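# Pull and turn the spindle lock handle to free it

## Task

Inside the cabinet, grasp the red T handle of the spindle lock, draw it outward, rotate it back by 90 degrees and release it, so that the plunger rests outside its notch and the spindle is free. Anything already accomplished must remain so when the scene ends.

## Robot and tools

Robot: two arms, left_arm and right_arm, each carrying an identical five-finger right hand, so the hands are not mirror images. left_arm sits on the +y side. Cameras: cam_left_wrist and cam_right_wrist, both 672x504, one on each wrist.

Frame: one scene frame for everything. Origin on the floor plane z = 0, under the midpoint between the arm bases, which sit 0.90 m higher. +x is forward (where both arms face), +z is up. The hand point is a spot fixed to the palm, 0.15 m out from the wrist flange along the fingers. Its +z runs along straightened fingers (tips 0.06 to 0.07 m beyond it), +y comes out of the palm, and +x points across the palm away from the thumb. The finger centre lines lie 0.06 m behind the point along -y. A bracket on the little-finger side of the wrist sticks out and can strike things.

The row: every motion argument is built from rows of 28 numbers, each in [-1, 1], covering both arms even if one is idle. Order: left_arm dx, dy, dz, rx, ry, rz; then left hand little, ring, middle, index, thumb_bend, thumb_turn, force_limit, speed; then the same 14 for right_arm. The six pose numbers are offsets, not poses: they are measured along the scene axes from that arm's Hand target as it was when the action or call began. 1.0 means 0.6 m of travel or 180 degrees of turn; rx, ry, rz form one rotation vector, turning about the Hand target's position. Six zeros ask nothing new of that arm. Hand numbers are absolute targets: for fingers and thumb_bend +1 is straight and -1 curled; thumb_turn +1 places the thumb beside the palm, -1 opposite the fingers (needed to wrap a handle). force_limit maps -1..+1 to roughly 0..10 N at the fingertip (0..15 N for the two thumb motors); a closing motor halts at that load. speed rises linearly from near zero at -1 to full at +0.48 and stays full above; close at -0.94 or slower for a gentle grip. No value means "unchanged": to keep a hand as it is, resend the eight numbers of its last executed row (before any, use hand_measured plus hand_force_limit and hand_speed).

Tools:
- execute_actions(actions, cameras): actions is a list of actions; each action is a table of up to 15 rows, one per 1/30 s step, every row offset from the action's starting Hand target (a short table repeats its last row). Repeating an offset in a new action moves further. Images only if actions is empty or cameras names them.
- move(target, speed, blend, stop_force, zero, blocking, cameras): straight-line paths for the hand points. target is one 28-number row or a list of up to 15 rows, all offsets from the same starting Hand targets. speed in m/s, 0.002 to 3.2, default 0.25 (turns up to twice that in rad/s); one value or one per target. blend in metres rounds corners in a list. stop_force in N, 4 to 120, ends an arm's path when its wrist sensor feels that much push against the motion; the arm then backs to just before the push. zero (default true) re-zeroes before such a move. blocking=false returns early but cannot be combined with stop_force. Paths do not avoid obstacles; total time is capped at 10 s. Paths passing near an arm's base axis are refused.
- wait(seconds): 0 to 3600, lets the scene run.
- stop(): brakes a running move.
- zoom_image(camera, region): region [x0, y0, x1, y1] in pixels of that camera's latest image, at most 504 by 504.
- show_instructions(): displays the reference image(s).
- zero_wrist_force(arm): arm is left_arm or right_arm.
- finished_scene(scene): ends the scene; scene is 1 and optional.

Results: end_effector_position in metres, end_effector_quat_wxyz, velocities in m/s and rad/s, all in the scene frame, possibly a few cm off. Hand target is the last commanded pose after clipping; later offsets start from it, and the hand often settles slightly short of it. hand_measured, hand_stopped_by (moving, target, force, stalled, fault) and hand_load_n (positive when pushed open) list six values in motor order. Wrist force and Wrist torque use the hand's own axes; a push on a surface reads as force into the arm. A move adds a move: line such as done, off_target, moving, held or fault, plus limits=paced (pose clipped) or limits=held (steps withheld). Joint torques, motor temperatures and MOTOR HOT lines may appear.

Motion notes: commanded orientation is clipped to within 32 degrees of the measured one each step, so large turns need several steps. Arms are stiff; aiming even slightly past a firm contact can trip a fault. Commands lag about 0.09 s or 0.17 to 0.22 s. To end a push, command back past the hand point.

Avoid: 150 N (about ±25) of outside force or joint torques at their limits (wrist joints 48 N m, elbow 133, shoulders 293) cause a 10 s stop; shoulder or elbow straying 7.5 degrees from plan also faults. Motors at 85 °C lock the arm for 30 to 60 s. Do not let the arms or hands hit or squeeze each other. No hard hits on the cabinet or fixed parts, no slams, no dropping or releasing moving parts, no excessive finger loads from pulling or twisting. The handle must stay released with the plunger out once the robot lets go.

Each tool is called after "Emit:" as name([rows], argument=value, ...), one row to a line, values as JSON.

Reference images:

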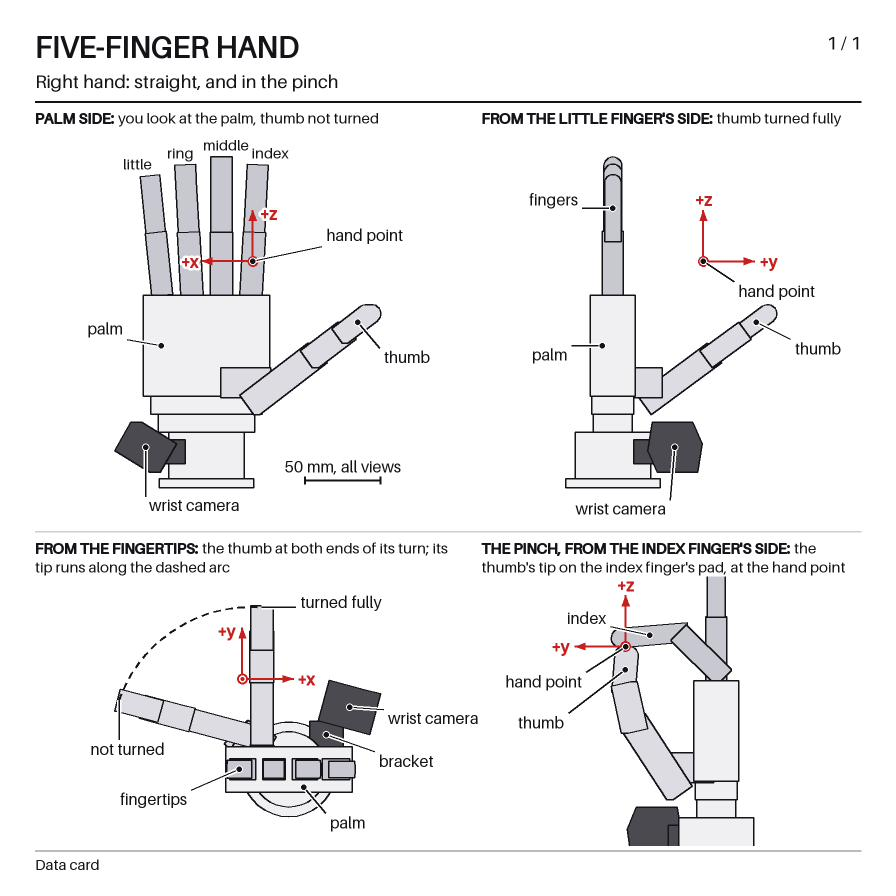

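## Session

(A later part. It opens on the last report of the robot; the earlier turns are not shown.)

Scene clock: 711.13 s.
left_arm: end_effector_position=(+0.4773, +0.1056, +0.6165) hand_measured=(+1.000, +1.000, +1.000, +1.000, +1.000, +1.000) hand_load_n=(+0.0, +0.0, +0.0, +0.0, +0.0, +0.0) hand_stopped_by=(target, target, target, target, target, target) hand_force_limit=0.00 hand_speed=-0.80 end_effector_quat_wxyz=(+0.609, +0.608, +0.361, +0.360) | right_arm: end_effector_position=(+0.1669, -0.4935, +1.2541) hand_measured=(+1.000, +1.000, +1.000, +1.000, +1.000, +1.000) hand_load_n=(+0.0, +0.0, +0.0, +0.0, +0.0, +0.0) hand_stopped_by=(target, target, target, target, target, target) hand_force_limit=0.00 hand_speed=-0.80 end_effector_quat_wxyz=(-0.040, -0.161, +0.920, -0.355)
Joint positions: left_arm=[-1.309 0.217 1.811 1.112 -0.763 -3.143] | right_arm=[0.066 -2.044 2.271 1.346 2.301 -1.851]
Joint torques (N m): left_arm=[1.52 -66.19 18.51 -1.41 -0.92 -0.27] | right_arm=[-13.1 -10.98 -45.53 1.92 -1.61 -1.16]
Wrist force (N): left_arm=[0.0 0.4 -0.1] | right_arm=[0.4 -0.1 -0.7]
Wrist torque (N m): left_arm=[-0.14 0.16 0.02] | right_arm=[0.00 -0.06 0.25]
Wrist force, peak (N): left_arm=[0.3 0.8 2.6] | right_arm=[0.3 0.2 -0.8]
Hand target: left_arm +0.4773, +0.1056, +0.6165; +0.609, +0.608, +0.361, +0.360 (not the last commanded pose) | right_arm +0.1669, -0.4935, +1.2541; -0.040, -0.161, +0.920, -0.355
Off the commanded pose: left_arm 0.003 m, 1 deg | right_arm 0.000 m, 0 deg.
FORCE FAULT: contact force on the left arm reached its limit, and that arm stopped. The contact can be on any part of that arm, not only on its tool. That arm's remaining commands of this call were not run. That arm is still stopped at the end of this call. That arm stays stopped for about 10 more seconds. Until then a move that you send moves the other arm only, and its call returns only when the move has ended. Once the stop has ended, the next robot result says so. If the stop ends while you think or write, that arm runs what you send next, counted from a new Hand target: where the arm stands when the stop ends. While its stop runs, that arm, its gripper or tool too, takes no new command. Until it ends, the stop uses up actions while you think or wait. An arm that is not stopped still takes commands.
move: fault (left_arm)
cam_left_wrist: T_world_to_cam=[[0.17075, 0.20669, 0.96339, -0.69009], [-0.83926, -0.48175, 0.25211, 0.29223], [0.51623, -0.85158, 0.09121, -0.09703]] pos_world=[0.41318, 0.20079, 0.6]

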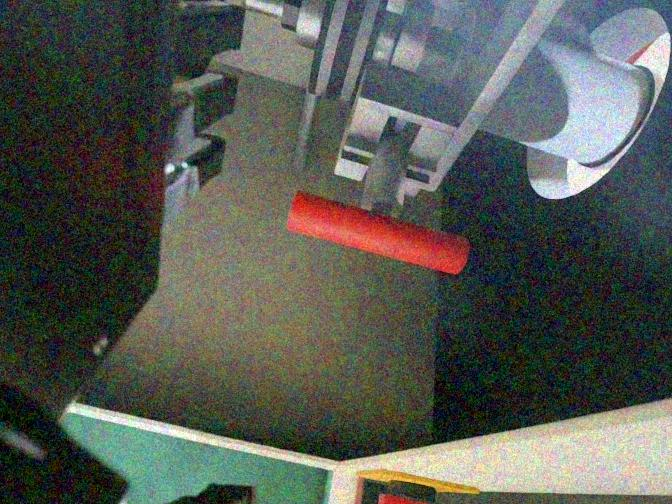

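Emit:
wait(seconds=0.5)

Emit:
move(target=[-0.105,0.02,0,0,0,0.1,1,1,1,1,1,1,0,-0.8, 0,0,0,0,0,0,1,1,1,1,1,1,0,-0.8], speed=0.1, cameras=["cam_left_wrist"])

Scene clock: 835.00 s.
left_arm: end_effector_position=(+0.4773, +0.1056, +0.6165) hand_measured=(+1.000, +1.000, +1.000, +1.000, +1.000, +1.000) hand_load_n=(+0.0, +0.0, +0.0, +0.0, +0.0, +0.0) hand_stopped_by=(target, target, target, target, target, target) hand_force_limit=0.00 hand_speed=-0.80 end_effector_quat_wxyz=(+0.609, +0.608, +0.361, +0.360) | right_arm: end_effector_position=(+0.1669, -0.4935, +1.2541) hand_measured=(+1.000, +1.000, +1.000, +1.000, +1.000, +1.000) hand_load_n=(+0.0, +0.0, +0.0, +0.0, +0.0, +0.0) hand_stopped_by=(target, target, target, target, target, target) hand_force_limit=0.00 hand_speed=-0.80 end_effector_quat_wxyz=(-0.040, -0.161, +0.920, -0.355)
Joint positions: left_arm=[-1.309 0.217 1.811 1.112 -0.763 -3.143] | right_arm=[0.066 -2.044 2.271 1.346 2.301 -1.851]
Joint torques (N m): left_arm=[-0.85 -67.54 18.75 -1.57 0.1 -0.33] | right_arm=[-10.23 -10.6 -45.38 2.43 -1.32 -1.68]
Wrist force (N): left_arm=[-0.1 0.3 -0.1] | right_arm=[0.5 0.3 -0.4]
Wrist torque (N m): left_arm=[-0.15 0.16 0.02] | right_arm=[0.04 -0.09 0.27]
Wrist force, peak (N): left_arm=[-0.2 0.4 -0.5] | right_arm=[0.8 0.2 -0.7]
Hand target: left_arm +0.4773, +0.1056, +0.6165; +0.609, +0.608, +0.361, +0.360 (not the last commanded pose) | right_arm +0.1669, -0.4935, +1.2541; -0.040, -0.161, +0.920, -0.355
Off the commanded pose: left_arm 0.003 m, 1 deg | right_arm 0.000 m, 0 deg.
FORCE FAULT, CONTINUED: the left arm's stop, for the force fault that an earlier result reported, is over. The rest of the stop counts as 19 of the actions that you can send in this scene. That arm's target is now where it stood when the stop ended, not its last command. That arm accepts commands again.
wait: 0.50 s; at rest from the start

Scene clock: 837.13 s.
left_arm: end_effector_position=(+0.4143, +0.1176, +0.6165) hand_measured=(+1.000, +1.000, +1.000, +1.000, +1.000, +1.000) hand_load_n=(+0.0, +0.0, +0.0, +0.0, +0.0, +0.0) hand_stopped_by=(target, target, target, target, target, target) hand_force_limit=0.00 hand_speed=-0.80 end_effector_quat_wxyz=(+0.545, +0.544, +0.451, +0.451) | right_arm: end_effector_position=(+0.1669, -0.4935, +1.2541) hand_measured=(+1.000, +1.000, +1.000, +1.000, +1.000, +1.000) hand_load_n=(+0.0, +0.0, +0.0, +0.0, +0.0, +0.0) hand_stopped_by=(target, target, target, target, target, target) hand_force_limit=0.00 hand_speed=-0.80 end_effector_quat_wxyz=(-0.040, -0.161, +0.920, -0.355)
Joint positions: left_arm=[-1.618 0.217 1.812 1.105 -0.14 -3.136] | right_arm=[0.066 -2.044 2.271 1.346 2.301 -1.851]
Joint torques (N m): left_arm=[-14.03 -80.33 6.67 1.92 3.33 -2.72] | right_arm=[-10.21 -8.62 -46.21 2.12 -1.14 -1.31]
Wrist force (N): left_arm=[0.2 0.3 -0.5] | right_arm=[0.4 -0.2 -0.6]
Wrist torque (N m): left_arm=[-0.12 0.11 -0.12] | right_arm=[-0.02 -0.07 0.26]
Wrist force, peak (N): left_arm=[0.3 0.7 -0.3] | right_arm=[0.5 0.3 -0.8]
Hand target: left_arm +0.4143, +0.1176, +0.6165; +0.545, +0.544, +0.451, +0.451 | right_arm +0.1669, -0.4935, +1.2541; -0.040, -0.161, +0.920, -0.355
Off the commanded pose: left_arm 0.000 m, 0 deg | right_arm 0.000 m, 0 deg.
move: done
cam_left_wrist: T_world_to_cam=[[0.09855, 0.24931, 0.9634, -0.65691], [-0.64942, -0.71743, 0.25209, 0.19422], [0.75402, -0.65049, 0.09121, -0.17648]] pos_world=[0.32393, 0.18832, 0.6]

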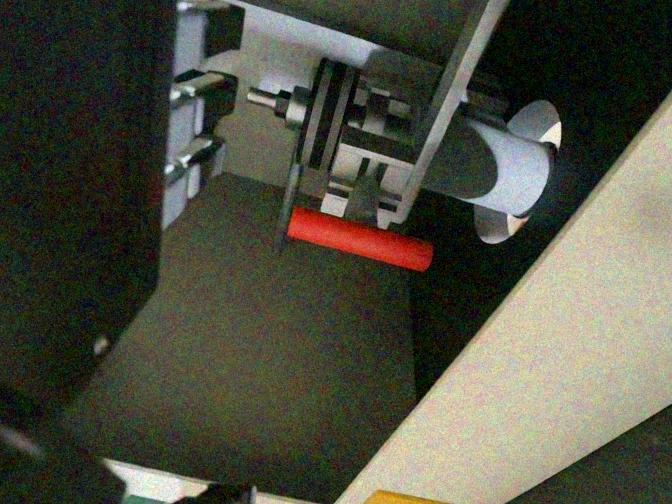

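Emit:
move([
  [-0.125,-0.067,0.025,0,0,0,1,1,1,1,1,1,0,-0.8, 0,0,0,0,0,0,1,1,1,1,1,1,0,-0.8],
  [-0.1405,-0.1543,0.0842,-0.498,0.047,0.0466,1,1,1,1,1,1,0,-0.8, 0,0,0,0,0,0,1,1,1,1,1,1,0,-0.8],
], speed=0.2, blend=0.02, cameras=["cam_left_wrist"])

Scene clock: 858.50 s.
left_arm: end_effector_position=(+0.3300, +0.0250, +0.6670) hand_measured=(+1.000, +1.000, +1.000, +1.000, +1.000, +1.000) hand_load_n=(+0.0, +0.0, +0.0, +0.0, +0.0, -0.5) hand_stopped_by=(target, target, target, target, target, target) hand_force_limit=0.00 hand_speed=-0.80 end_effector_quat_wxyz=(+0.707, +0.000, +0.707, +0.000) | right_arm: end_effector_position=(+0.1669, -0.4935, +1.2541) hand_measured=(+1.000, +1.000, +1.000, +1.000, +1.000, +1.000) hand_load_n=(+0.0, +0.0, +0.0, +0.0, -0.5, +0.0) hand_stopped_by=(target, target, target, target, target, target) hand_force_limit=0.00 hand_speed=-0.80 end_effector_quat_wxyz=(-0.040, -0.161, +0.920, -0.355)
Joint positions: left_arm=[-1.764 -0.008 1.667 1.481 0.194 -4.711] | right_arm=[0.066 -2.044 2.271 1.346 2.301 -1.851]
Joint torques (N m): left_arm=[14.98 -89.7 18.06 2.9 3.2 -2.43] | right_arm=[-10.93 -10.05 -46.37 2.37 -1.07 -1.62]
Wrist force (N): left_arm=[-0.2 0.8 -0.4] | right_arm=[0.0 0.4 -0.3]
Wrist torque (N m): left_arm=[0.05 0.05 -0.25] | right_arm=[0.05 -0.01 0.24]
Wrist force, peak (N): left_arm=[0.0 0.6 -1.2] | right_arm=[0.2 0.8 -0.6]
Hand target: left_arm +0.3300, +0.0250, +0.6670; +0.707, +0.000, +0.707, +0.000 | right_arm +0.1669, -0.4935, +1.2541; -0.040, -0.161, +0.920, -0.355
Off the commanded pose: left_arm 0.000 m, 0 deg | right_arm 0.000 m, 0 deg.
move: done
cam_left_wrist: T_world_to_cam=[[0.05124, 0.96365, -0.26221, 0.14111], [-0.50394, 0.25162, 0.82628, -0.3949], [0.86222, 0.0898, 0.49851, -0.5036]] pos_world=[0.22797, 0.0086, 0.61435]

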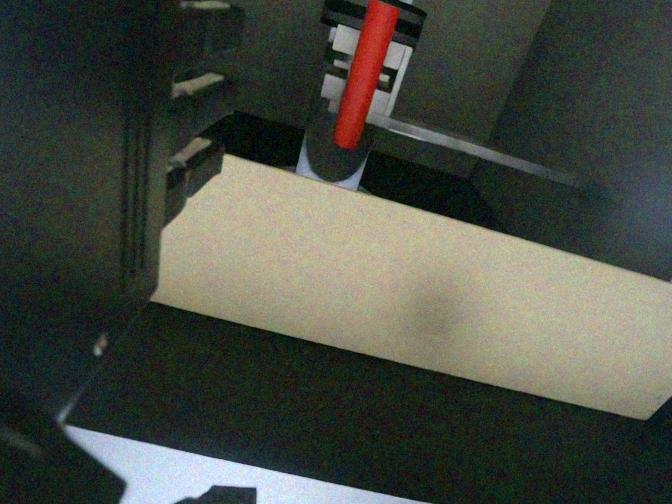

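Emit:
move(target=[0,0,0,0,0,0,1,1,1,1,1,-1,0,-0.3, 0,0,0,0,0,0,1,1,1,1,1,1,0,-0.8], cameras=[])

Emit:
move(target=[0.20,0,-0.013,0,0,0,1,1,1,1,1,-1,0,-0.3, 0,0,0,0,0,0,1,1,1,1,1,1,0,-0.8], speed=0.1, stop_force=15, cameras=["cam_left_wrist"])

Scene clock: 884.80 s.
left_arm: end_effector_position=(+0.3300, +0.0250, +0.6670) hand_measured=(+1.000, +1.000, +1.000, +1.000, +1.000, -1.000) hand_load_n=(+0.0, +0.0, +0.0, +0.0, +0.0, +0.0) hand_stopped_by=(target, target, target, target, target, target) hand_force_limit=0.00 hand_speed=-0.30 end_effector_quat_wxyz=(+0.707, +0.000, +0.707, +0.000) | right_arm: end_effector_position=(+0.1669, -0.4935, +1.2541) hand_measured=(+1.000, +1.000, +1.000, +1.000, +1.000, +1.000) hand_load_n=(+0.0, +0.0, +0.0, +0.0, +0.0, +0.0) hand_stopped_by=(target, target, target, target, target, target) hand_force_limit=0.00 hand_speed=-0.80 end_effector_quat_wxyz=(-0.040, -0.161, +0.920, -0.355)
Joint positions: left_arm=[-1.764 -0.008 1.667 1.481 0.194 -4.712] | right_arm=[0.066 -2.044 2.271 1.346 2.301 -1.851]
Joint torques (N m): left_arm=[13.39 -68.2 17.46 2.41 2.74 -2.66] | right_arm=[-12.33 -9.22 -46.99 2.77 -1.16 -1.65]
Wrist force (N): left_arm=[0.0 0.7 -0.5] | right_arm=[0.3 0.2 -0.1]
Wrist torque (N m): left_arm=[0.03 0.01 -0.24] | right_arm=[0.01 -0.06 0.25]
Wrist force, peak (N): left_arm=[0.0 0.9 -0.7] | right_arm=[0.6 0.1 -0.9]
Hand target: left_arm +0.3300, +0.0250, +0.6670; +0.707, +0.000, +0.707, +0.000 | right_arm +0.1669, -0.4935, +1.2541; -0.040, -0.161, +0.920, -0.355
Off the commanded pose: left_arm 0.000 m, 0 deg | right_arm 0.000 m, 0 deg.
move: done

Scene clock: 887.47 s.
left_arm: end_effector_position=(+0.4500, +0.0250, +0.6592) hand_measured=(+1.000, +1.000, +1.000, +1.000, +1.000, -1.000) hand_load_n=(+0.0, +0.0, +0.0, +0.0, +0.0, -0.5) hand_stopped_by=(target, target, target, target, target, target) hand_force_limit=0.00 hand_speed=-0.30 end_effector_quat_wxyz=(+0.707, +0.000, +0.707, +0.000) end_effector_velocity=(+0.000, +0.000, +0.000) end_effector_angular_velocity=(+0.000, +0.000, +0.001) | right_arm: end_effector_position=(+0.1669, -0.4935, +1.2541) hand_measured=(+1.000, +1.000, +1.000, +1.000, +1.000, +1.000) hand_load_n=(+0.0, +0.0, +0.0, +0.0, +0.0, +0.0) hand_stopped_by=(target, target, target, target, target, target) hand_force_limit=0.00 hand_speed=-0.80 end_effector_quat_wxyz=(-0.040, -0.161, +0.920, -0.355)
Joint positions: left_arm=[-1.556 0.002 1.611 1.523 -0.015 -4.708] | right_arm=[0.066 -2.044 2.271 1.346 2.301 -1.851]
Joint velocities: left_arm=[0 0 0.002 0.006 0 -0.007] | right_arm=[within noise]
Joint torques (N m): left_arm=[15.12 -70.16 14.41 2.26 -3.08 -3.02] | right_arm=[-9.45 -9.48 -45.49 2.46 -0.78 -2.1]
Wrist force (N): left_arm=[0.0 0.4 -0.6] | right_arm=[0.2 0.1 -0.6]
Wrist torque (N m): left_arm=[0.01 0.03 -0.27] | right_arm=[0.02 -0.04 0.25]
Wrist force, peak (N): left_arm=[0.0 0.8 -0.9] | right_arm=[0.3 0.6 -0.9]
Hand target: left_arm +0.4500, +0.0250, +0.6592; +0.707, +0.000, +0.707, +0.000 | right_arm +0.1669, -0.4935, +1.2541; -0.040, -0.161, +0.920, -0.355
Off the commanded pose: left_arm 0.000 m, 0 deg | right_arm 0.000 m, 0 deg.
move: done
cam_left_wrist: T_world_to_cam=[[0.05129, 0.96365, -0.26221, 0.13278], [-0.50445, 0.2516, 0.82598, -0.32757], [0.86192, 0.0899, 0.49901, -0.60333]] pos_world=[0.34797, 0.0087, 0.60645]

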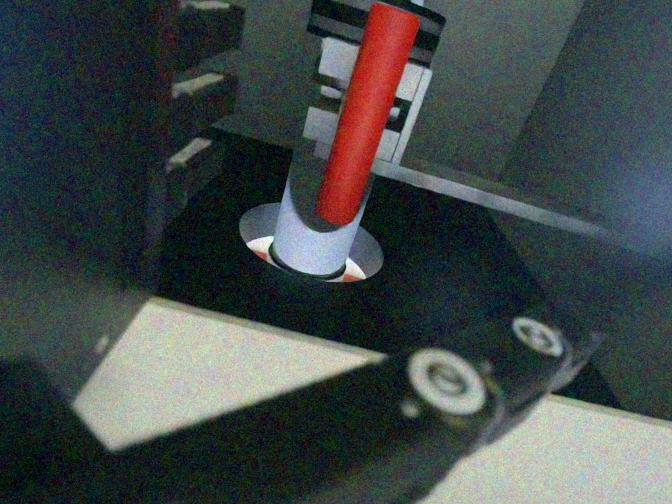

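Emit:
zoom_image(camera="cam_left_wrist", region=[372, 254, 672, 504])

Emit:
zoom_image(camera="cam_left_wrist", region=[150, 0, 450, 260])

Scaled by 1.680.

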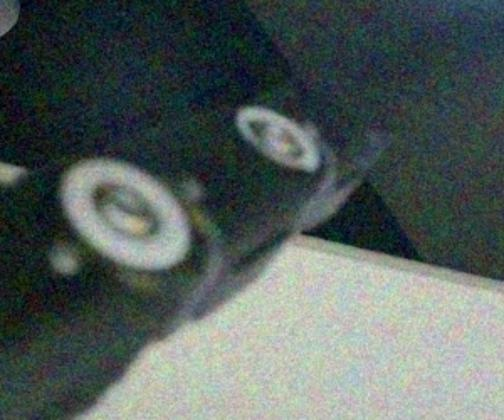

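Scaled by 1.680.

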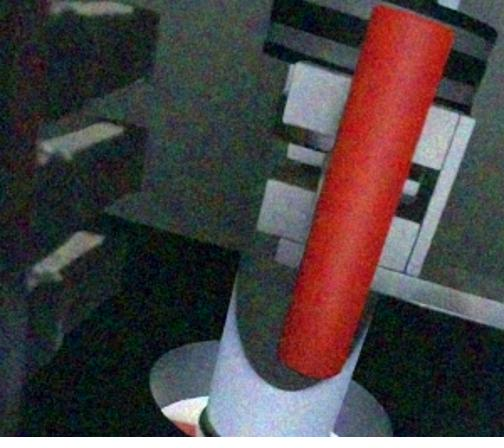

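Emit:
move([
  [0.03,0.0183,0.0097,0,0,0,1,1,1,1,1,-1,0,-0.3, 0,0,0,0,0,0,1,1,1,1,1,1,0,-0.8],
  [0.1,0.0183,0.0097,0,0,0,1,1,1,1,1,-1,0,-0.3, 0,0,0,0,0,0,1,1,1,1,1,1,0,-0.8],
], speed=0.04, blend=0.01, stop_force=10, cameras=["cam_left_wrist"])

Scene clock: 984.10 s.
left_arm: end_effector_position=(+0.5100, +0.0360, +0.6650) hand_measured=(+1.000, +1.000, +1.000, +1.000, +1.000, -1.000) hand_load_n=(+0.0, +0.5, +0.0, +0.0, +0.0, -0.5) hand_stopped_by=(target, target, target, target, target, target) hand_force_limit=0.00 hand_speed=-0.30 end_effector_quat_wxyz=(+0.707, +0.000, +0.707, +0.000) | right_arm: end_effector_position=(+0.1669, -0.4935, +1.2541) hand_measured=(+1.000, +1.000, +1.000, +1.000, +1.000, +1.000) hand_load_n=(+0.0, +0.0, +0.0, +0.0, +0.0, +0.0) hand_stopped_by=(target, target, target, target, target, target) hand_force_limit=0.00 hand_speed=-0.80 end_effector_quat_wxyz=(-0.040, -0.161, +0.920, -0.355)
Joint positions: left_arm=[-1.454 -0.008 1.604 1.548 -0.117 -4.716] | right_arm=[0.066 -2.044 2.271 1.346 2.301 -1.851]
Joint torques (N m): left_arm=[13.43 -101.25 -11.22 1.93 -3.07 -2.61] | right_arm=[-10.17 -10.35 -46.3 2.5 -1.06 -1.52]
Wrist force (N): left_arm=[0.2 0.7 -0.6] | right_arm=[0.5 0.3 -0.3]
Wrist torque (N m): left_arm=[0.06 0.00 -0.26] | right_arm=[0.03 -0.09 0.27]
Wrist force, peak (N): left_arm=[0.0 1.1 -0.7] | right_arm=[0.0 0.7 -0.9]
Hand target: left_arm +0.5100, +0.0360, +0.6650; +0.707, +0.000, +0.707, +0.000 | right_arm +0.1669, -0.4935, +1.2541; -0.040, -0.161, +0.920, -0.355
Off the commanded pose: left_arm 0.000 m, 0 deg | right_arm 0.000 m, 0 deg.
move: done
cam_left_wrist: T_world_to_cam=[[0.05121, 0.96364, -0.26224, 0.1208], [-0.50415, 0.25162, 0.82615, -0.30515], [0.8621, 0.0899, 0.4987, -0.65886]] pos_world=[0.40797, 0.0196, 0.61235]

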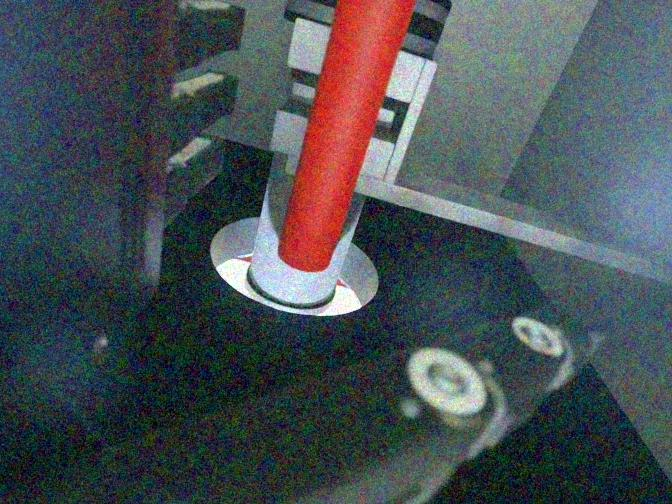

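Emit:
move(target=[0.0867,-0.0017,0.0033,0,0,0,1,1,1,1,1,-1,0,-0.3, 0,0,0,0,0,0,1,1,1,1,1,1,0,-0.8], speed=0.03, stop_force=8, cameras=["cam_left_wrist"])

Scene clock: 1007.40 s.
left_arm: end_effector_position=(+0.5620, +0.0350, +0.6670) hand_measured=(+1.000, +1.000, +1.000, +1.000, +1.000, -1.000) hand_load_n=(+0.0, +0.0, +0.0, +0.0, +0.0, -0.5) hand_stopped_by=(target, target, target, target, target, target) hand_force_limit=0.00 hand_speed=-0.30 end_effector_quat_wxyz=(+0.707, +0.000, +0.707, +0.000) | right_arm: end_effector_position=(+0.1669, -0.4935, +1.2541) hand_measured=(+1.000, +1.000, +1.000, +1.000, +1.000, +1.000) hand_load_n=(+0.0, +0.0, -0.5, +0.0, +0.0, -0.5) hand_stopped_by=(target, target, target, target, target, target) hand_force_limit=0.00 hand_speed=-0.80 end_effector_quat_wxyz=(-0.040, -0.161, +0.920, -0.355)
Joint positions: left_arm=[-1.37 -0.012 1.566 1.589 -0.201 -4.715] | right_arm=[0.066 -2.044 2.271 1.346 2.301 -1.851]
Joint torques (N m): left_arm=[13.79 -103.65 -14.04 2.11 -3.23 -2.53] | right_arm=[-8.88 -7.47 -46.57 2.51 -0.95 -1.78]
Wrist force (N): left_arm=[-0.1 0.5 -0.2] | right_arm=[-0.4 0.2 -0.7]
Wrist torque (N m): left_arm=[0.00 0.05 -0.46] | right_arm=[0.05 0.06 0.22]
Wrist force, peak (N): left_arm=[-0.1 0.9 -1.0] | right_arm=[0.1 0.3 -1.1]
Hand target: left_arm +0.5620, +0.0350, +0.6670; +0.707, +0.000, +0.707, +0.000 | right_arm +0.1669, -0.4935, +1.2541; -0.040, -0.161, +0.920, -0.355
Off the commanded pose: left_arm 0.000 m, 0 deg | right_arm 0.000 m, 0 deg.
move: done
cam_left_wrist: T_world_to_cam=[[0.05121, 0.96364, -0.26224, 0.11962], [-0.50415, 0.25162, 0.82615, -0.28033], [0.8621, 0.0899, 0.4987, -0.70459]] pos_world=[0.45997, 0.0186, 0.61435]

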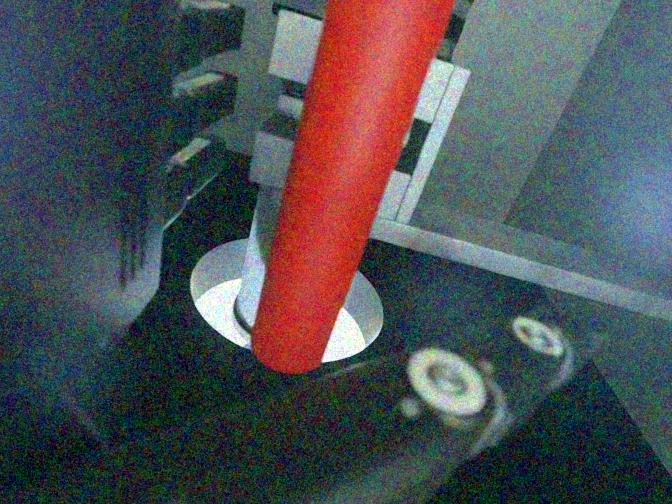

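Emit:
move(target=[0,0,0,0,0,0,0.35,0.35,1,0.35,1,-1,-0.4,-0.6, 0,0,0,0,0,0,1,1,1,1,1,1,0,-0.8], cameras=["cam_left_wrist"])

Scene clock: 1015.50 s.
left_arm: end_effector_position=(+0.5620, +0.0349, +0.6670) hand_measured=(+0.350, +0.820, +1.000, +0.820, +1.000, -1.000) hand_load_n=(+0.0, +3.0, +0.0, +2.5, +0.0, +0.0) hand_stopped_by=(target, force, target, force, target, target) hand_force_limit=-0.40 hand_speed=-0.60 end_effector_quat_wxyz=(+0.707, +0.000, +0.707, +0.000) | right_arm: end_effector_position=(+0.1669, -0.4935, +1.2541) hand_measured=(+1.000, +1.000, +1.000, +1.000, +1.000, +1.000) hand_load_n=(+0.0, +0.0, +0.0, +0.0, +0.0, +0.0) hand_stopped_by=(target, target, target, target, target, target) hand_force_limit=0.00 hand_speed=-0.80 end_effector_quat_wxyz=(-0.040, -0.161, +0.920, -0.355)
Joint positions: left_arm=[-1.37 -0.012 1.566 1.589 -0.201 -4.715] | right_arm=[0.066 -2.044 2.271 1.346 2.301 -1.851]
Joint torques (N m): left_arm=[12.36 -97.67 -6.05 -0.77 1.67 -2.59] | right_arm=[-10.94 -9.94 -46.48 3.06 -0.62 -1.74]
Wrist force (N): left_arm=[0.4 -2.4 1.4] | right_arm=[0.1 0.1 -0.7]
Wrist torque (N m): left_arm=[0.10 0.10 -0.51] | right_arm=[0.03 -0.02 0.25]
Wrist force, peak (N): left_arm=[0.1 -3.3 1.7] | right_arm=[0.4 0.1 -0.9]
Hand target: left_arm +0.5620, +0.0350, +0.6670; +0.707, +0.000, +0.707, +0.000 | right_arm +0.1669, -0.4935, +1.2541; -0.040, -0.161, +0.920, -0.355
Off the commanded pose: left_arm 0.000 m, 0 deg | right_arm 0.000 m, 0 deg.
move: done
cam_left_wrist: T_world_to_cam=[[0.0513, 0.96365, -0.26219, 0.11955], [-0.50412, 0.25162, 0.82616, -0.2803], [0.86211, 0.0898, 0.49871, -0.70468]] pos_world=[0.46007, 0.0186, 0.61435]

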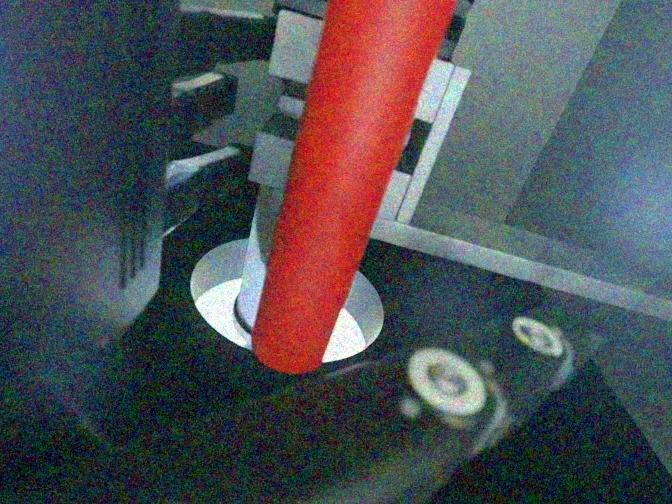

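Emit:
move(target=[0,0,0,0,0,0,1,1,1,1,1,-1,-0.4,-0.3, 0,0,0,0,0,0,1,1,1,1,1,1,0,-0.8], cameras=[])

Emit:
move(target=[-0.03,0,0,0,0,0,1,1,1,1,1,-1,-0.4,-0.3, 0,0,0,0,0,0,1,1,1,1,1,1,0,-0.8], speed=0.05, cameras=[])

Emit:
move(target=[0,0,0,0,0,0,0.25,0.25,1,0.25,1,-1,-0.4,-0.6, 0,0,0,0,0,0,1,1,1,1,1,1,0,-0.8], cameras=["cam_left_wrist"])

Scene clock: 1033.33 s.
left_arm: end_effector_position=(+0.5620, +0.0350, +0.6670) hand_measured=(+1.000, +1.000, +1.000, +1.000, +1.000, -1.000) hand_load_n=(+0.0, +0.0, +0.0, +0.0, +0.0, -0.5) hand_stopped_by=(target, target, target, target, target, target) hand_force_limit=-0.40 hand_speed=-0.30 end_effector_quat_wxyz=(+0.707, +0.000, +0.707, +0.000) | right_arm: end_effector_position=(+0.1669, -0.4935, +1.2541) hand_measured=(+1.000, +1.000, +1.000, +1.000, +1.000, +1.000) hand_load_n=(+0.0, +0.0, +0.0, +0.0, +0.0, +0.0) hand_stopped_by=(target, target, target, target, target, target) hand_force_limit=0.00 hand_speed=-0.80 end_effector_quat_wxyz=(-0.040, -0.161, +0.920, -0.355)
Joint positions: left_arm=[-1.37 -0.012 1.566 1.589 -0.201 -4.715] | right_arm=[0.066 -2.044 2.271 1.346 2.301 -1.851]
Joint torques (N m): left_arm=[12.41 -79.68 10.89 -2.13 2.5 -2.66] | right_arm=[-7.85 -10.44 -46.13 2.85 -0.69 -1.83]
Wrist force (N): left_arm=[-0.2 0.8 -0.3] | right_arm=[0.1 0.1 -0.8]
Wrist torque (N m): left_arm=[0.05 0.08 -0.46] | right_arm=[0.03 -0.01 0.23]
Wrist force, peak (N): left_arm=[0.9 -2.6 1.7] | right_arm=[0.0 0.2 -1.2]
Hand target: left_arm +0.5620, +0.0350, +0.6670; +0.707, +0.000, +0.707, +0.000 | right_arm +0.1669, -0.4935, +1.2541; -0.040, -0.161, +0.920, -0.355
Off the commanded pose: left_arm 0.000 m, 0 deg | right_arm 0.000 m, 0 deg.
move: done

Scene clock: 1034.10 s.
left_arm: end_effector_position=(+0.5441, +0.0350, +0.6670) hand_measured=(+1.000, +1.000, +1.000, +1.000, +1.000, -1.000) hand_load_n=(+0.0, +0.0, +0.0, +0.0, +0.0, +0.0) hand_stopped_by=(target, target, target, target, target, target) hand_force_limit=-0.40 hand_speed=-0.30 end_effector_quat_wxyz=(+0.707, +0.000, +0.707, +0.000) | right_arm: end_effector_position=(+0.1669, -0.4935, +1.2541) hand_measured=(+1.000, +1.000, +1.000, +1.000, +1.000, +1.000) hand_load_n=(+0.0, +0.0, +0.0, +0.0, +0.0, +0.0) hand_stopped_by=(target, target, target, target, target, target) hand_force_limit=0.00 hand_speed=-0.80 end_effector_quat_wxyz=(-0.040, -0.161, +0.920, -0.355)
Joint positions: left_arm=[-1.398 -0.012 1.58 1.575 -0.172 -4.715] | right_arm=[0.066 -2.044 2.271 1.346 2.301 -1.851]
Joint torques (N m): left_arm=[-15.96 -103.33 12.8 -3.29 2.99 1.9] | right_arm=[-10.74 -8.13 -45.89 3.02 -0.53 -1.65]
Wrist force (N): left_arm=[-0.3 0.5 -0.6] | right_arm=[0.1 0.4 -0.3]
Wrist torque (N m): left_arm=[0.03 0.09 -0.36] | right_arm=[0.05 -0.02 0.25]
Wrist force, peak (N): left_arm=[0.1 0.7 -1.0] | right_arm=[0.1 0.3 -1.0]
Hand target: left_arm +0.5440, +0.0350, +0.6670; +0.707, +0.000, +0.707, +0.000 | right_arm +0.1669, -0.4935, +1.2541; -0.040, -0.161, +0.920, -0.355
Off the commanded pose: left_arm 0.000 m, 0 deg | right_arm 0.000 m, 0 deg.
move: done

Scene clock: 1035.07 s.
left_arm: end_effector_position=(+0.5440, +0.0350, +0.6670) hand_measured=(+0.250, +0.304, +1.000, +0.250, +1.000, -1.000) hand_load_n=(+0.0, +2.5, +0.0, +0.0, +0.0, -0.5) hand_stopped_by=(target, force, target, target, target, target) hand_force_limit=-0.40 hand_speed=-0.60 end_effector_quat_wxyz=(+0.707, +0.000, +0.707, +0.000) | right_arm: end_effector_position=(+0.1669, -0.4935, +1.2541) hand_measured=(+1.000, +1.000, +1.000, +1.000, +1.000, +1.000) hand_load_n=(+0.5, +0.0, +0.0, +0.0, +0.0, +0.0) hand_stopped_by=(target, target, target, target, target, target) hand_force_limit=0.00 hand_speed=-0.80 end_effector_quat_wxyz=(-0.040, -0.161, +0.920, -0.355)
Joint positions: left_arm=[-1.399 -0.012 1.58 1.575 -0.172 -4.715] | right_arm=[0.066 -2.044 2.271 1.346 2.301 -1.851]
Joint torques (N m): left_arm=[-14.79 -103.24 13.07 -2.77 3.33 2.35] | right_arm=[-9.24 -8.12 -45.9 3 -0.64 -1.58]
Wrist force (N): left_arm=[4.2 -0.4 0.4] | right_arm=[-0.1 0.1 -0.6]
Wrist torque (N m): left_arm=[0.06 0.21 -0.39] | right_arm=[0.01 0.01 0.23]
Wrist force, peak (N): left_arm=[4.4 -0.6 0.7] | right_arm=[0.3 0.3 -1.0]
Hand target: left_arm +0.5440, +0.0350, +0.6670; +0.707, +0.000, +0.707, +0.000 | right_arm +0.1669, -0.4935, +1.2541; -0.040, -0.161, +0.920, -0.355
Off the commanded pose: left_arm 0.000 m, 0 deg | right_arm 0.000 m, 0 deg.
move: done
cam_left_wrist: T_world_to_cam=[[0.05121, 0.96364, -0.26224, 0.12055], [-0.50415, 0.25162, 0.82615, -0.28941], [0.8621, 0.0899, 0.4987, -0.68907]] pos_world=[0.44197, 0.0186, 0.61435]

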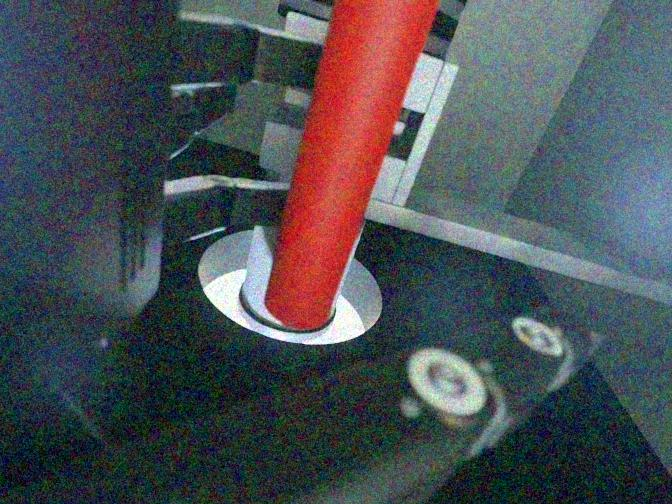

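Emit:
move(target=[0,0,0,0,0,0,0.6,0.6,1,0.6,1,-1,-0.4,-0.3, 0,0,0,0,0,0,1,1,1,1,1,1,0,-0.8], cameras=[])

Emit:
move(target=[0,0,-0.0075,0,0,0,0.6,0.6,1,0.6,1,-1,-0.4,-0.3, 0,0,0,0,0,0,1,1,1,1,1,1,0,-0.8], speed=0.05, cameras=[])

Emit:
move(target=[0,0,0,0,0,0,0.2,0.2,1,0.2,1,-1,-0.4,-0.6, 0,0,0,0,0,0,1,1,1,1,1,1,0,-0.8], cameras=["cam_left_wrist"])

Scene clock: 1054.07 s.
left_arm: end_effector_position=(+0.5440, +0.0350, +0.6670) hand_measured=(+0.600, +0.600, +1.000, +0.600, +1.000, -1.000) hand_load_n=(+0.0, +0.0, +0.0, +0.0, +0.0, +0.0) hand_stopped_by=(target, target, target, target, target, target) hand_force_limit=-0.40 hand_speed=-0.30 end_effector_quat_wxyz=(+0.707, +0.000, +0.707, +0.000) | right_arm: end_effector_position=(+0.1669, -0.4935, +1.2541) hand_measured=(+1.000, +1.000, +1.000, +1.000, +1.000, +1.000) hand_load_n=(+0.0, +0.0, +0.0, +0.0, +0.0, +0.0) hand_stopped_by=(target, target, target, target, target, target) hand_force_limit=0.00 hand_speed=-0.80 end_effector_quat_wxyz=(-0.040, -0.161, +0.920, -0.355)
Joint positions: left_arm=[-1.399 -0.012 1.58 1.575 -0.172 -4.715] | right_arm=[0.066 -2.044 2.271 1.346 2.301 -1.851]
Joint torques (N m): left_arm=[-15.16 -101.86 8 -2.52 2.54 2.24] | right_arm=[-5.98 -10.02 -45.42 3.13 -0.7 -1.61]
Wrist force (N): left_arm=[-0.1 0.9 -0.4] | right_arm=[0.0 0.1 -0.6]
Wrist torque (N m): left_arm=[0.07 0.06 -0.38] | right_arm=[0.02 -0.01 0.23]
Wrist force, peak (N): left_arm=[4.5 -0.5 0.3] | right_arm=[0.0 0.3 -1.1]
Hand target: left_arm +0.5440, +0.0350, +0.6670; +0.707, +0.000, +0.707, +0.000 | right_arm +0.1669, -0.4935, +1.2541; -0.040, -0.161, +0.920, -0.355
Off the commanded pose: left_arm 0.000 m, 0 deg | right_arm 0.000 m, 0 deg.
move: done

Scene clock: 1054.57 s.
left_arm: end_effector_position=(+0.5440, +0.0350, +0.6626) hand_measured=(+0.600, +0.600, +1.000, +0.600, +1.000, -1.000) hand_load_n=(+0.0, +0.0, +0.0, +0.0, +0.0, -0.5) hand_stopped_by=(target, target, target, target, target, target) hand_force_limit=-0.40 hand_speed=-0.30 end_effector_quat_wxyz=(+0.707, +0.000, +0.707, +0.000) | right_arm: end_effector_position=(+0.1669, -0.4935, +1.2541) hand_measured=(+1.000, +1.000, +1.000, +1.000, +1.000, +1.000) hand_load_n=(+0.0, +0.0, +0.0, +0.0, +0.0, +0.0) hand_stopped_by=(target, target, target, target, target, target) hand_force_limit=0.00 hand_speed=-0.80 end_effector_quat_wxyz=(-0.040, -0.161, +0.920, -0.355)
Joint positions: left_arm=[-1.399 -0.005 1.573 1.575 -0.172 -4.715] | right_arm=[0.066 -2.044 2.271 1.346 2.301 -1.851]
Joint torques (N m): left_arm=[-13.53 -74.76 -12.09 -2.34 2.2 -1.63] | right_arm=[-6.31 -8.44 -45.86 3.07 -0.45 -1.64]
Wrist force (N): left_arm=[-0.2 0.9 -0.6] | right_arm=[0.4 0.0 -0.8]
Wrist torque (N m): left_arm=[0.09 0.07 -0.38] | right_arm=[0.02 -0.06 0.25]
Wrist force, peak (N): left_arm=[-0.4 1.0 -0.6] | right_arm=[0.3 -0.1 -0.9]
Hand target: left_arm +0.5440, +0.0350, +0.6625; +0.707, +0.000, +0.707, +0.000 | right_arm +0.1669, -0.4935, +1.2541; -0.040, -0.161, +0.920, -0.355
Off the commanded pose: left_arm 0.000 m, 0 deg | right_arm 0.000 m, 0 deg.
move: done

Scene clock: 1055.20 s.
left_arm: end_effector_position=(+0.5440, +0.0350, +0.6625) hand_measured=(+0.200, +0.200, +1.000, +0.200, +1.000, -1.000) hand_load_n=(+0.0, +0.0, +0.0, +0.0, +0.0, +0.0) hand_stopped_by=(target, target, target, target, target, target) hand_force_limit=-0.40 hand_speed=-0.60 end_effector_quat_wxyz=(+0.707, +0.000, +0.707, +0.000) | right_arm: end_effector_position=(+0.1669, -0.4935, +1.2541) hand_measured=(+1.000, +1.000, +1.000, +1.000, +1.000, +1.000) hand_load_n=(+0.0, +0.0, +0.0, +0.0, +0.0, +0.0) hand_stopped_by=(target, target, target, target, target, target) hand_force_limit=0.00 hand_speed=-0.80 end_effector_quat_wxyz=(-0.040, -0.161, +0.920, -0.355)
Joint positions: left_arm=[-1.399 -0.005 1.573 1.575 -0.172 -4.715] | right_arm=[0.066 -2.044 2.271 1.346 2.301 -1.851]
Joint torques (N m): left_arm=[-13.18 -73 -12.43 -2.84 1.28 0.38] | right_arm=[-7.67 -7.66 -45.48 2.98 -0.38 -1.79]
Wrist force (N): left_arm=[-0.1 0.6 -0.6] | right_arm=[0.1 0.0 -0.3]
Wrist torque (N m): left_arm=[0.04 0.06 -0.39] | right_arm=[-0.01 -0.03 0.24]
Wrist force, peak (N): left_arm=[-0.3 0.8 -0.6] | right_arm=[0.6 0.2 -0.8]
Hand target: left_arm +0.5440, +0.0350, +0.6625; +0.707, +0.000, +0.707, +0.000 | right_arm +0.1669, -0.4935, +1.2541; -0.040, -0.161, +0.920, -0.355
Off the commanded pose: left_arm 0.000 m, 0 deg | right_arm 0.000 m, 0 deg.
move: done
cam_left_wrist: T_world_to_cam=[[0.05121, 0.96364, -0.26224, 0.11937], [-0.50415, 0.25162, 0.82615, -0.28569], [0.8621, 0.0899, 0.4987, -0.68683]] pos_world=[0.44197, 0.0186, 0.60985]

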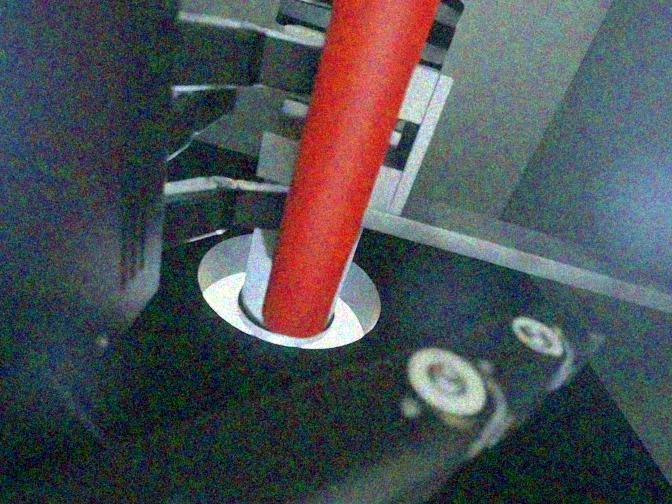

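Emit:
move(target=[0.0233,0,0,0,0,0,0.2,0.2,1,0.2,1,-1,-0.4,-0.6, 0,0,0,0,0,0,1,1,1,1,1,1,0,-0.8], speed=0.02, stop_force=6, cameras=[])

Emit:
move(target=[0,0,0,0,0,0,-0.05,-0.05,1,-0.05,1,-1,-0.4,-0.6, 0,0,0,0,0,0,1,1,1,1,1,1,0,-0.8], cameras=["cam_left_wrist"])

Scene clock: 1061.63 s.
left_arm: end_effector_position=(+0.5580, +0.0350, +0.6625) hand_measured=(+0.200, +0.200, +1.000, +0.200, +1.000, -1.000) hand_load_n=(+0.0, +0.0, +0.0, +0.0, +0.0, -0.5) hand_stopped_by=(target, target, target, target, target, target) hand_force_limit=-0.40 hand_speed=-0.60 end_effector_quat_wxyz=(+0.707, +0.000, +0.707, +0.000) | right_arm: end_effector_position=(+0.1669, -0.4935, +1.2541) hand_measured=(+1.000, +1.000, +1.000, +1.000, +1.000, +1.000) hand_load_n=(+0.0, +0.0, +0.0, +0.0, +0.0, +0.0) hand_stopped_by=(target, target, target, target, target, target) hand_force_limit=0.00 hand_speed=-0.80 end_effector_quat_wxyz=(-0.040, -0.161, +0.920, -0.355)
Joint positions: left_arm=[-1.376 -0.005 1.562 1.586 -0.194 -4.715] | right_arm=[0.066 -2.044 2.271 1.346 2.301 -1.851]
Joint torques (N m): left_arm=[15.41 -74.2 -14.04 1.85 -3.15 -1.91] | right_arm=[-9.42 -9.25 -45.67 2.89 -0.44 -2.03]
Wrist force (N): left_arm=[-0.2 0.5 -0.6] | right_arm=[0.2 -0.1 -0.4]
Wrist torque (N m): left_arm=[0.02 0.08 -0.46] | right_arm=[-0.03 -0.04 0.23]
Wrist force, peak (N): left_arm=[-0.1 0.9 -0.9] | right_arm=[0.0 0.0 -1.0]
Hand target: left_arm +0.5580, +0.0350, +0.6625; +0.707, +0.000, +0.707, +0.000 | right_arm +0.1669, -0.4935, +1.2541; -0.040, -0.161, +0.920, -0.355
Off the commanded pose: left_arm 0.000 m, 0 deg | right_arm 0.000 m, 0 deg.
move: done

Scene clock: 1062.13 s.
left_arm: end_effector_position=(+0.5580, +0.0350, +0.6625) hand_measured=(-0.050, -0.050, +1.000, -0.050, +1.000, -1.000) hand_load_n=(+0.5, +0.0, +0.0, +0.0, +0.0, +0.0) hand_stopped_by=(target, target, target, target, target, target) hand_force_limit=-0.40 hand_speed=-0.60 end_effector_quat_wxyz=(+0.707, +0.000, +0.707, +0.000) | right_arm: end_effector_position=(+0.1669, -0.4935, +1.2541) hand_measured=(+1.000, +1.000, +1.000, +1.000, +1.000, +1.000) hand_load_n=(+0.0, +0.0, +0.0, +0.0, +0.0, +0.5) hand_stopped_by=(target, target, target, target, target, target) hand_force_limit=0.00 hand_speed=-0.80 end_effector_quat_wxyz=(-0.040, -0.161, +0.920, -0.355)
Joint positions: left_arm=[-1.376 -0.005 1.562 1.586 -0.194 -4.715] | right_arm=[0.066 -2.044 2.271 1.346 2.301 -1.851]
Joint torques (N m): left_arm=[13.11 -73.73 -13.33 1.76 -2.7 -2.41] | right_arm=[-7.39 -10.82 -45.96 3.03 -0.63 -1.54]
Wrist force (N): left_arm=[-0.2 0.7 -0.5] | right_arm=[0.0 -0.3 -0.3]
Wrist torque (N m): left_arm=[0.05 0.06 -0.45] | right_arm=[-0.06 -0.01 0.22]
Wrist force, peak (N): left_arm=[-0.2 0.9 -0.5] | right_arm=[0.7 0.2 -0.7]
Hand target: left_arm +0.5580, +0.0350, +0.6625; +0.707, +0.000, +0.707, +0.000 | right_arm +0.1669, -0.4935, +1.2541; -0.040, -0.161, +0.920, -0.355
Off the commanded pose: left_arm 0.000 m, 0 deg | right_arm 0.000 m, 0 deg.
move: done
cam_left_wrist: T_world_to_cam=[[0.05121, 0.96364, -0.26224, 0.11865], [-0.50415, 0.25162, 0.82615, -0.27863], [0.8621, 0.0899, 0.4987, -0.6989]] pos_world=[0.45597, 0.0186, 0.60985]

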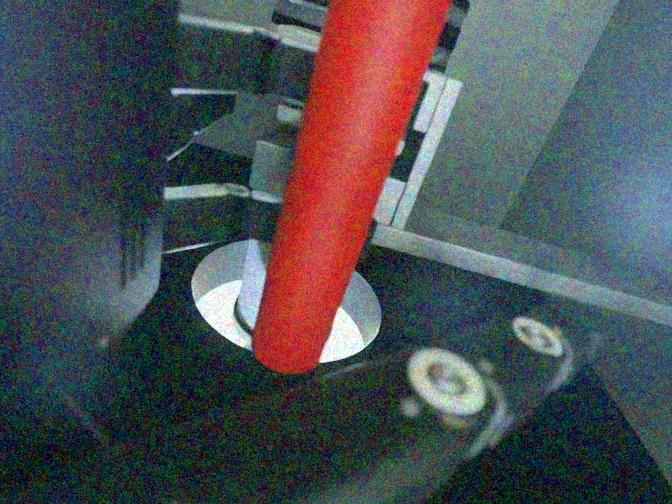

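Emit:
move(target=[0,0,0,0,0,0,-0.05,-0.05,1,-0.05,-0.1,-1,-0.5,-0.7, 0,0,0,0,0,0,1,1,1,1,1,1,0,-0.8], cameras=["cam_left_wrist"])

Scene clock: 1076.80 s.
left_arm: end_effector_position=(+0.5580, +0.0350, +0.6625) hand_measured=(-0.050, -0.050, +1.000, -0.050, +0.120, -1.000) hand_load_n=(+0.0, +0.0, +0.0, +0.0, +6.0, +0.0) hand_stopped_by=(target, target, target, target, force, target) hand_force_limit=-0.50 hand_speed=-0.70 end_effector_quat_wxyz=(+0.707, +0.000, +0.707, +0.000) | right_arm: end_effector_position=(+0.1669, -0.4935, +1.2541) hand_measured=(+1.000, +1.000, +1.000, +1.000, +1.000, +1.000) hand_load_n=(-0.5, +0.0, +0.0, +0.0, +0.0, +0.0) hand_stopped_by=(target, target, target, target, target, target) hand_force_limit=0.00 hand_speed=-0.80 end_effector_quat_wxyz=(-0.040, -0.161, +0.920, -0.355)
Joint positions: left_arm=[-1.376 -0.005 1.562 1.586 -0.194 -4.715] | right_arm=[0.066 -2.044 2.271 1.346 2.301 -1.851]
Joint torques (N m): left_arm=[10.33 -77.22 -5.61 0.51 -0.54 -2.3] | right_arm=[-6.52 -8.31 -45.88 2.99 -0.34 -1.77]
Wrist force (N): left_arm=[0.4 5.0 -2.2] | right_arm=[-0.3 0.3 -0.8]
Wrist torque (N m): left_arm=[0.13 0.11 -0.39] | right_arm=[0.05 0.04 0.23]
Wrist force, peak (N): left_arm=[0.6 5.3 -2.3] | right_arm=[0.4 0.1 -1.1]
Hand target: left_arm +0.5580, +0.0350, +0.6625; +0.707, +0.000, +0.707, +0.000 | right_arm +0.1669, -0.4935, +1.2541; -0.040, -0.161, +0.920, -0.355
Off the commanded pose: left_arm 0.000 m, 0 deg | right_arm 0.000 m, 0 deg.
move: done
cam_left_wrist: T_world_to_cam=[[0.05121, 0.96364, -0.26224, 0.11865], [-0.50415, 0.25162, 0.82615, -0.27863], [0.8621, 0.0899, 0.4987, -0.6989]] pos_world=[0.45597, 0.0186, 0.60985]

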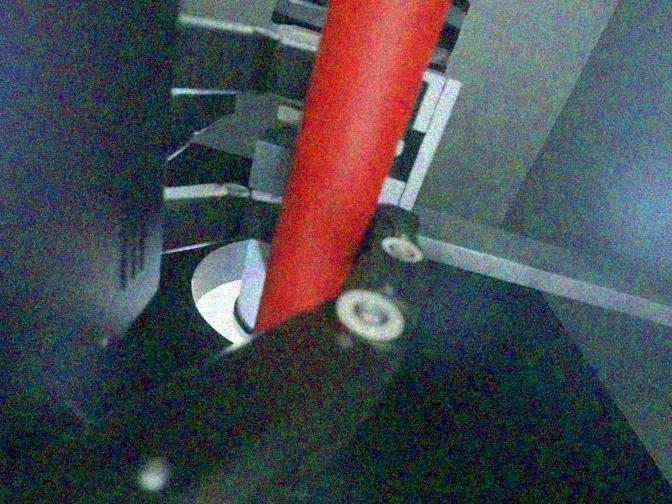

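Emit:
move(target=[0,0,0,0,0,0,-0.4,-0.4,1,-0.4,-0.1,-1,-0.2,-0.8, 0,0,0,0,0,0,1,1,1,1,1,1,0,-0.8], cameras=["cam_left_wrist"])

Scene clock: 1082.83 s.
left_arm: end_effector_position=(+0.5580, +0.0350, +0.6625) hand_measured=(-0.232, -0.214, +1.000, -0.214, +0.120, -1.000) hand_load_n=(+7.0, +6.0, +0.0, +5.0, +6.0, +0.0) hand_stopped_by=(force, force, target, force, force, target) hand_force_limit=-0.20 hand_speed=-0.80 end_effector_quat_wxyz=(+0.707, +0.000, +0.707, +0.000) | right_arm: end_effector_position=(+0.1669, -0.4935, +1.2541) hand_measured=(+1.000, +1.000, +1.000, +1.000, +1.000, +1.000) hand_load_n=(+0.0, +0.0, +0.0, +0.0, +0.0, +0.0) hand_stopped_by=(target, target, target, target, target, target) hand_force_limit=0.00 hand_speed=-0.80 end_effector_quat_wxyz=(-0.040, -0.161, +0.920, -0.355)
Joint positions: left_arm=[-1.376 -0.005 1.562 1.586 -0.194 -4.715] | right_arm=[0.066 -2.044 2.271 1.346 2.301 -1.851]
Joint torques (N m): left_arm=[-10.18 -86.95 -0.97 -0.08 1.41 -2.03] | right_arm=[-5.45 -8 -46.54 3.26 -0.3 -1.53]
Wrist force (N): left_arm=[1.5 1.3 14.4] | right_arm=[-0.2 0.4 -0.4]
Wrist torque (N m): left_arm=[-0.08 -0.61 -0.51] | right_arm=[0.05 0.02 0.24]
Wrist force, peak (N): left_arm=[1.4 1.1 14.8] | right_arm=[0.3 0.2 -1.1]
Hand target: left_arm +0.5580, +0.0350, +0.6625; +0.707, +0.000, +0.707, +0.000 | right_arm +0.1669, -0.4935, +1.2541; -0.040, -0.161, +0.920, -0.355
Off the commanded pose: left_arm 0.000 m, 0 deg | right_arm 0.000 m, 0 deg.
move: done
cam_left_wrist: T_world_to_cam=[[0.05121, 0.96364, -0.26224, 0.11865], [-0.50415, 0.25162, 0.82615, -0.27863], [0.8621, 0.0899, 0.4987, -0.6989]] pos_world=[0.45597, 0.0186, 0.60985]

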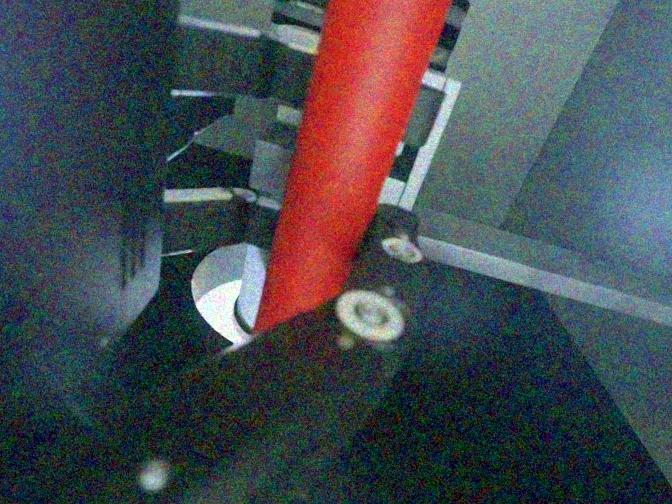

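Emit:
move(target=[-0.01,0,0,0,0,0,-0.4,-0.4,1,-0.4,-0.1,-1,-0.2,-0.8, 0,0,0,0,0,0,1,1,1,1,1,1,0,-0.8], speed=0.01, stop_force=40, cameras=["cam_left_wrist"])

Scene clock: 1096.13 s.
left_arm: end_effector_position=(+0.5520, +0.0350, +0.6625) hand_measured=(-0.232, -0.214, +1.000, -0.214, +0.120, -1.000) hand_load_n=(+8.5, +8.0, +0.0, +6.5, +6.0, +0.0) hand_stopped_by=(force, force, target, force, force, target) hand_force_limit=-0.20 hand_speed=-0.80 end_effector_quat_wxyz=(+0.707, +0.000, +0.707, +0.000) | right_arm: end_effector_position=(+0.1669, -0.4935, +1.2541) hand_measured=(+1.000, +1.000, +1.000, +1.000, +1.000, +1.000) hand_load_n=(+0.0, +0.0, +0.0, +0.0, +0.0, +0.0) hand_stopped_by=(target, target, target, target, target, target) hand_force_limit=0.00 hand_speed=-0.80 end_effector_quat_wxyz=(-0.040, -0.161, +0.920, -0.355)
Joint positions: left_arm=[-1.386 -0.005 1.567 1.581 -0.185 -4.715] | right_arm=[0.066 -2.044 2.271 1.346 2.301 -1.851]
Joint torques (N m): left_arm=[-29.66 -103.12 13.24 -2.54 3.39 -0.08] | right_arm=[-6.16 -9.5 -46.44 3.19 -0.34 -1.56]
Wrist force (N): left_arm=[0.3 4.5 22.5] | right_arm=[0.2 0.2 -0.7]
Wrist torque (N m): left_arm=[-0.15 -0.78 -0.42] | right_arm=[0.04 -0.04 0.26]
Wrist force, peak (N): left_arm=[0.4 4.7 22.7] | right_arm=[0.1 0.3 -1.1]
Hand target: left_arm +0.5520, +0.0350, +0.6625; +0.707, +0.000, +0.707, +0.000 | right_arm +0.1669, -0.4935, +1.2541; -0.040, -0.161, +0.920, -0.355
Off the commanded pose: left_arm 0.000 m, 0 deg | right_arm 0.000 m, 0 deg.
move: done
cam_left_wrist: T_world_to_cam=[[0.05121, 0.96364, -0.26224, 0.11896], [-0.50415, 0.25162, 0.82615, -0.28166], [0.8621, 0.0899, 0.4987, -0.69373]] pos_world=[0.44997, 0.0186, 0.60985]

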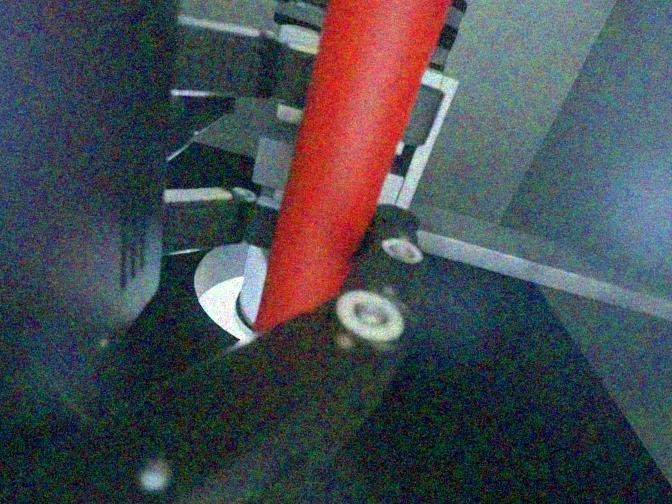

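Emit:
move(target=[-0.01,0,0,0,0,0,-0.4,-0.4,1,-0.4,-0.1,-1,-0.2,-0.8, 0,0,0,0,0,0,1,1,1,1,1,1,0,-0.8], speed=0.01, stop_force=30, cameras=["cam_left_wrist"])

Scene clock: 1104.33 s.
left_arm: end_effector_position=(+0.5460, +0.0350, +0.6625) hand_measured=(-0.232, -0.214, +1.000, -0.214, +0.120, -1.000) hand_load_n=(+9.0, +9.0, +0.0, +7.5, +5.5, +0.0) hand_stopped_by=(force, force, target, force, force, target) hand_force_limit=-0.20 hand_speed=-0.80 end_effector_quat_wxyz=(+0.707, +0.000, +0.707, +0.000) | right_arm: end_effector_position=(+0.1669, -0.4935, +1.2541) hand_measured=(+1.000, +1.000, +1.000, +1.000, +1.000, +1.000) hand_load_n=(+0.0, +0.0, +0.0, +0.0, +0.0, +0.0) hand_stopped_by=(target, target, target, target, target, target) hand_force_limit=0.00 hand_speed=-0.80 end_effector_quat_wxyz=(-0.040, -0.161, +0.920, -0.355)
Joint positions: left_arm=[-1.395 -0.005 1.572 1.576 -0.175 -4.715] | right_arm=[0.066 -2.044 2.271 1.346 2.301 -1.851]
Joint torques (N m): left_arm=[-33.21 -103.93 13.7 -2.82 3.43 -1.45] | right_arm=[-5.4 -7.52 -45.3 3.51 -0.27 -1.77]
Wrist force (N): left_arm=[0.8 4.5 25.3] | right_arm=[0.2 0.0 -0.5]
Wrist torque (N m): left_arm=[-0.17 -0.92 -0.39] | right_arm=[-0.01 -0.04 0.24]
Wrist force, peak (N): left_arm=[0.8 4.5 25.3] | right_arm=[0.3 0.4 -1.1]
Hand target: left_arm +0.5460, +0.0350, +0.6625; +0.707, +0.000, +0.707, +0.000 | right_arm +0.1669, -0.4935, +1.2541; -0.040, -0.161, +0.920, -0.355
Off the commanded pose: left_arm 0.000 m, 0 deg | right_arm 0.000 m, 0 deg.
move: done
cam_left_wrist: T_world_to_cam=[[0.05121, 0.96364, -0.26224, 0.11926], [-0.50415, 0.25162, 0.82615, -0.28468], [0.8621, 0.0899, 0.4987, -0.68856]] pos_world=[0.44397, 0.0186, 0.60985]

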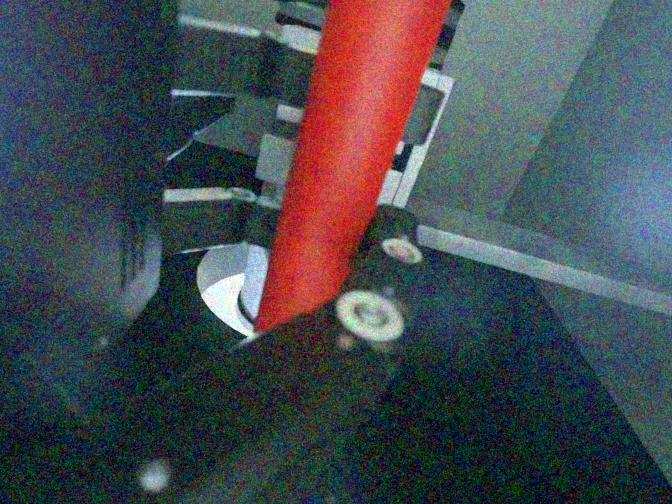

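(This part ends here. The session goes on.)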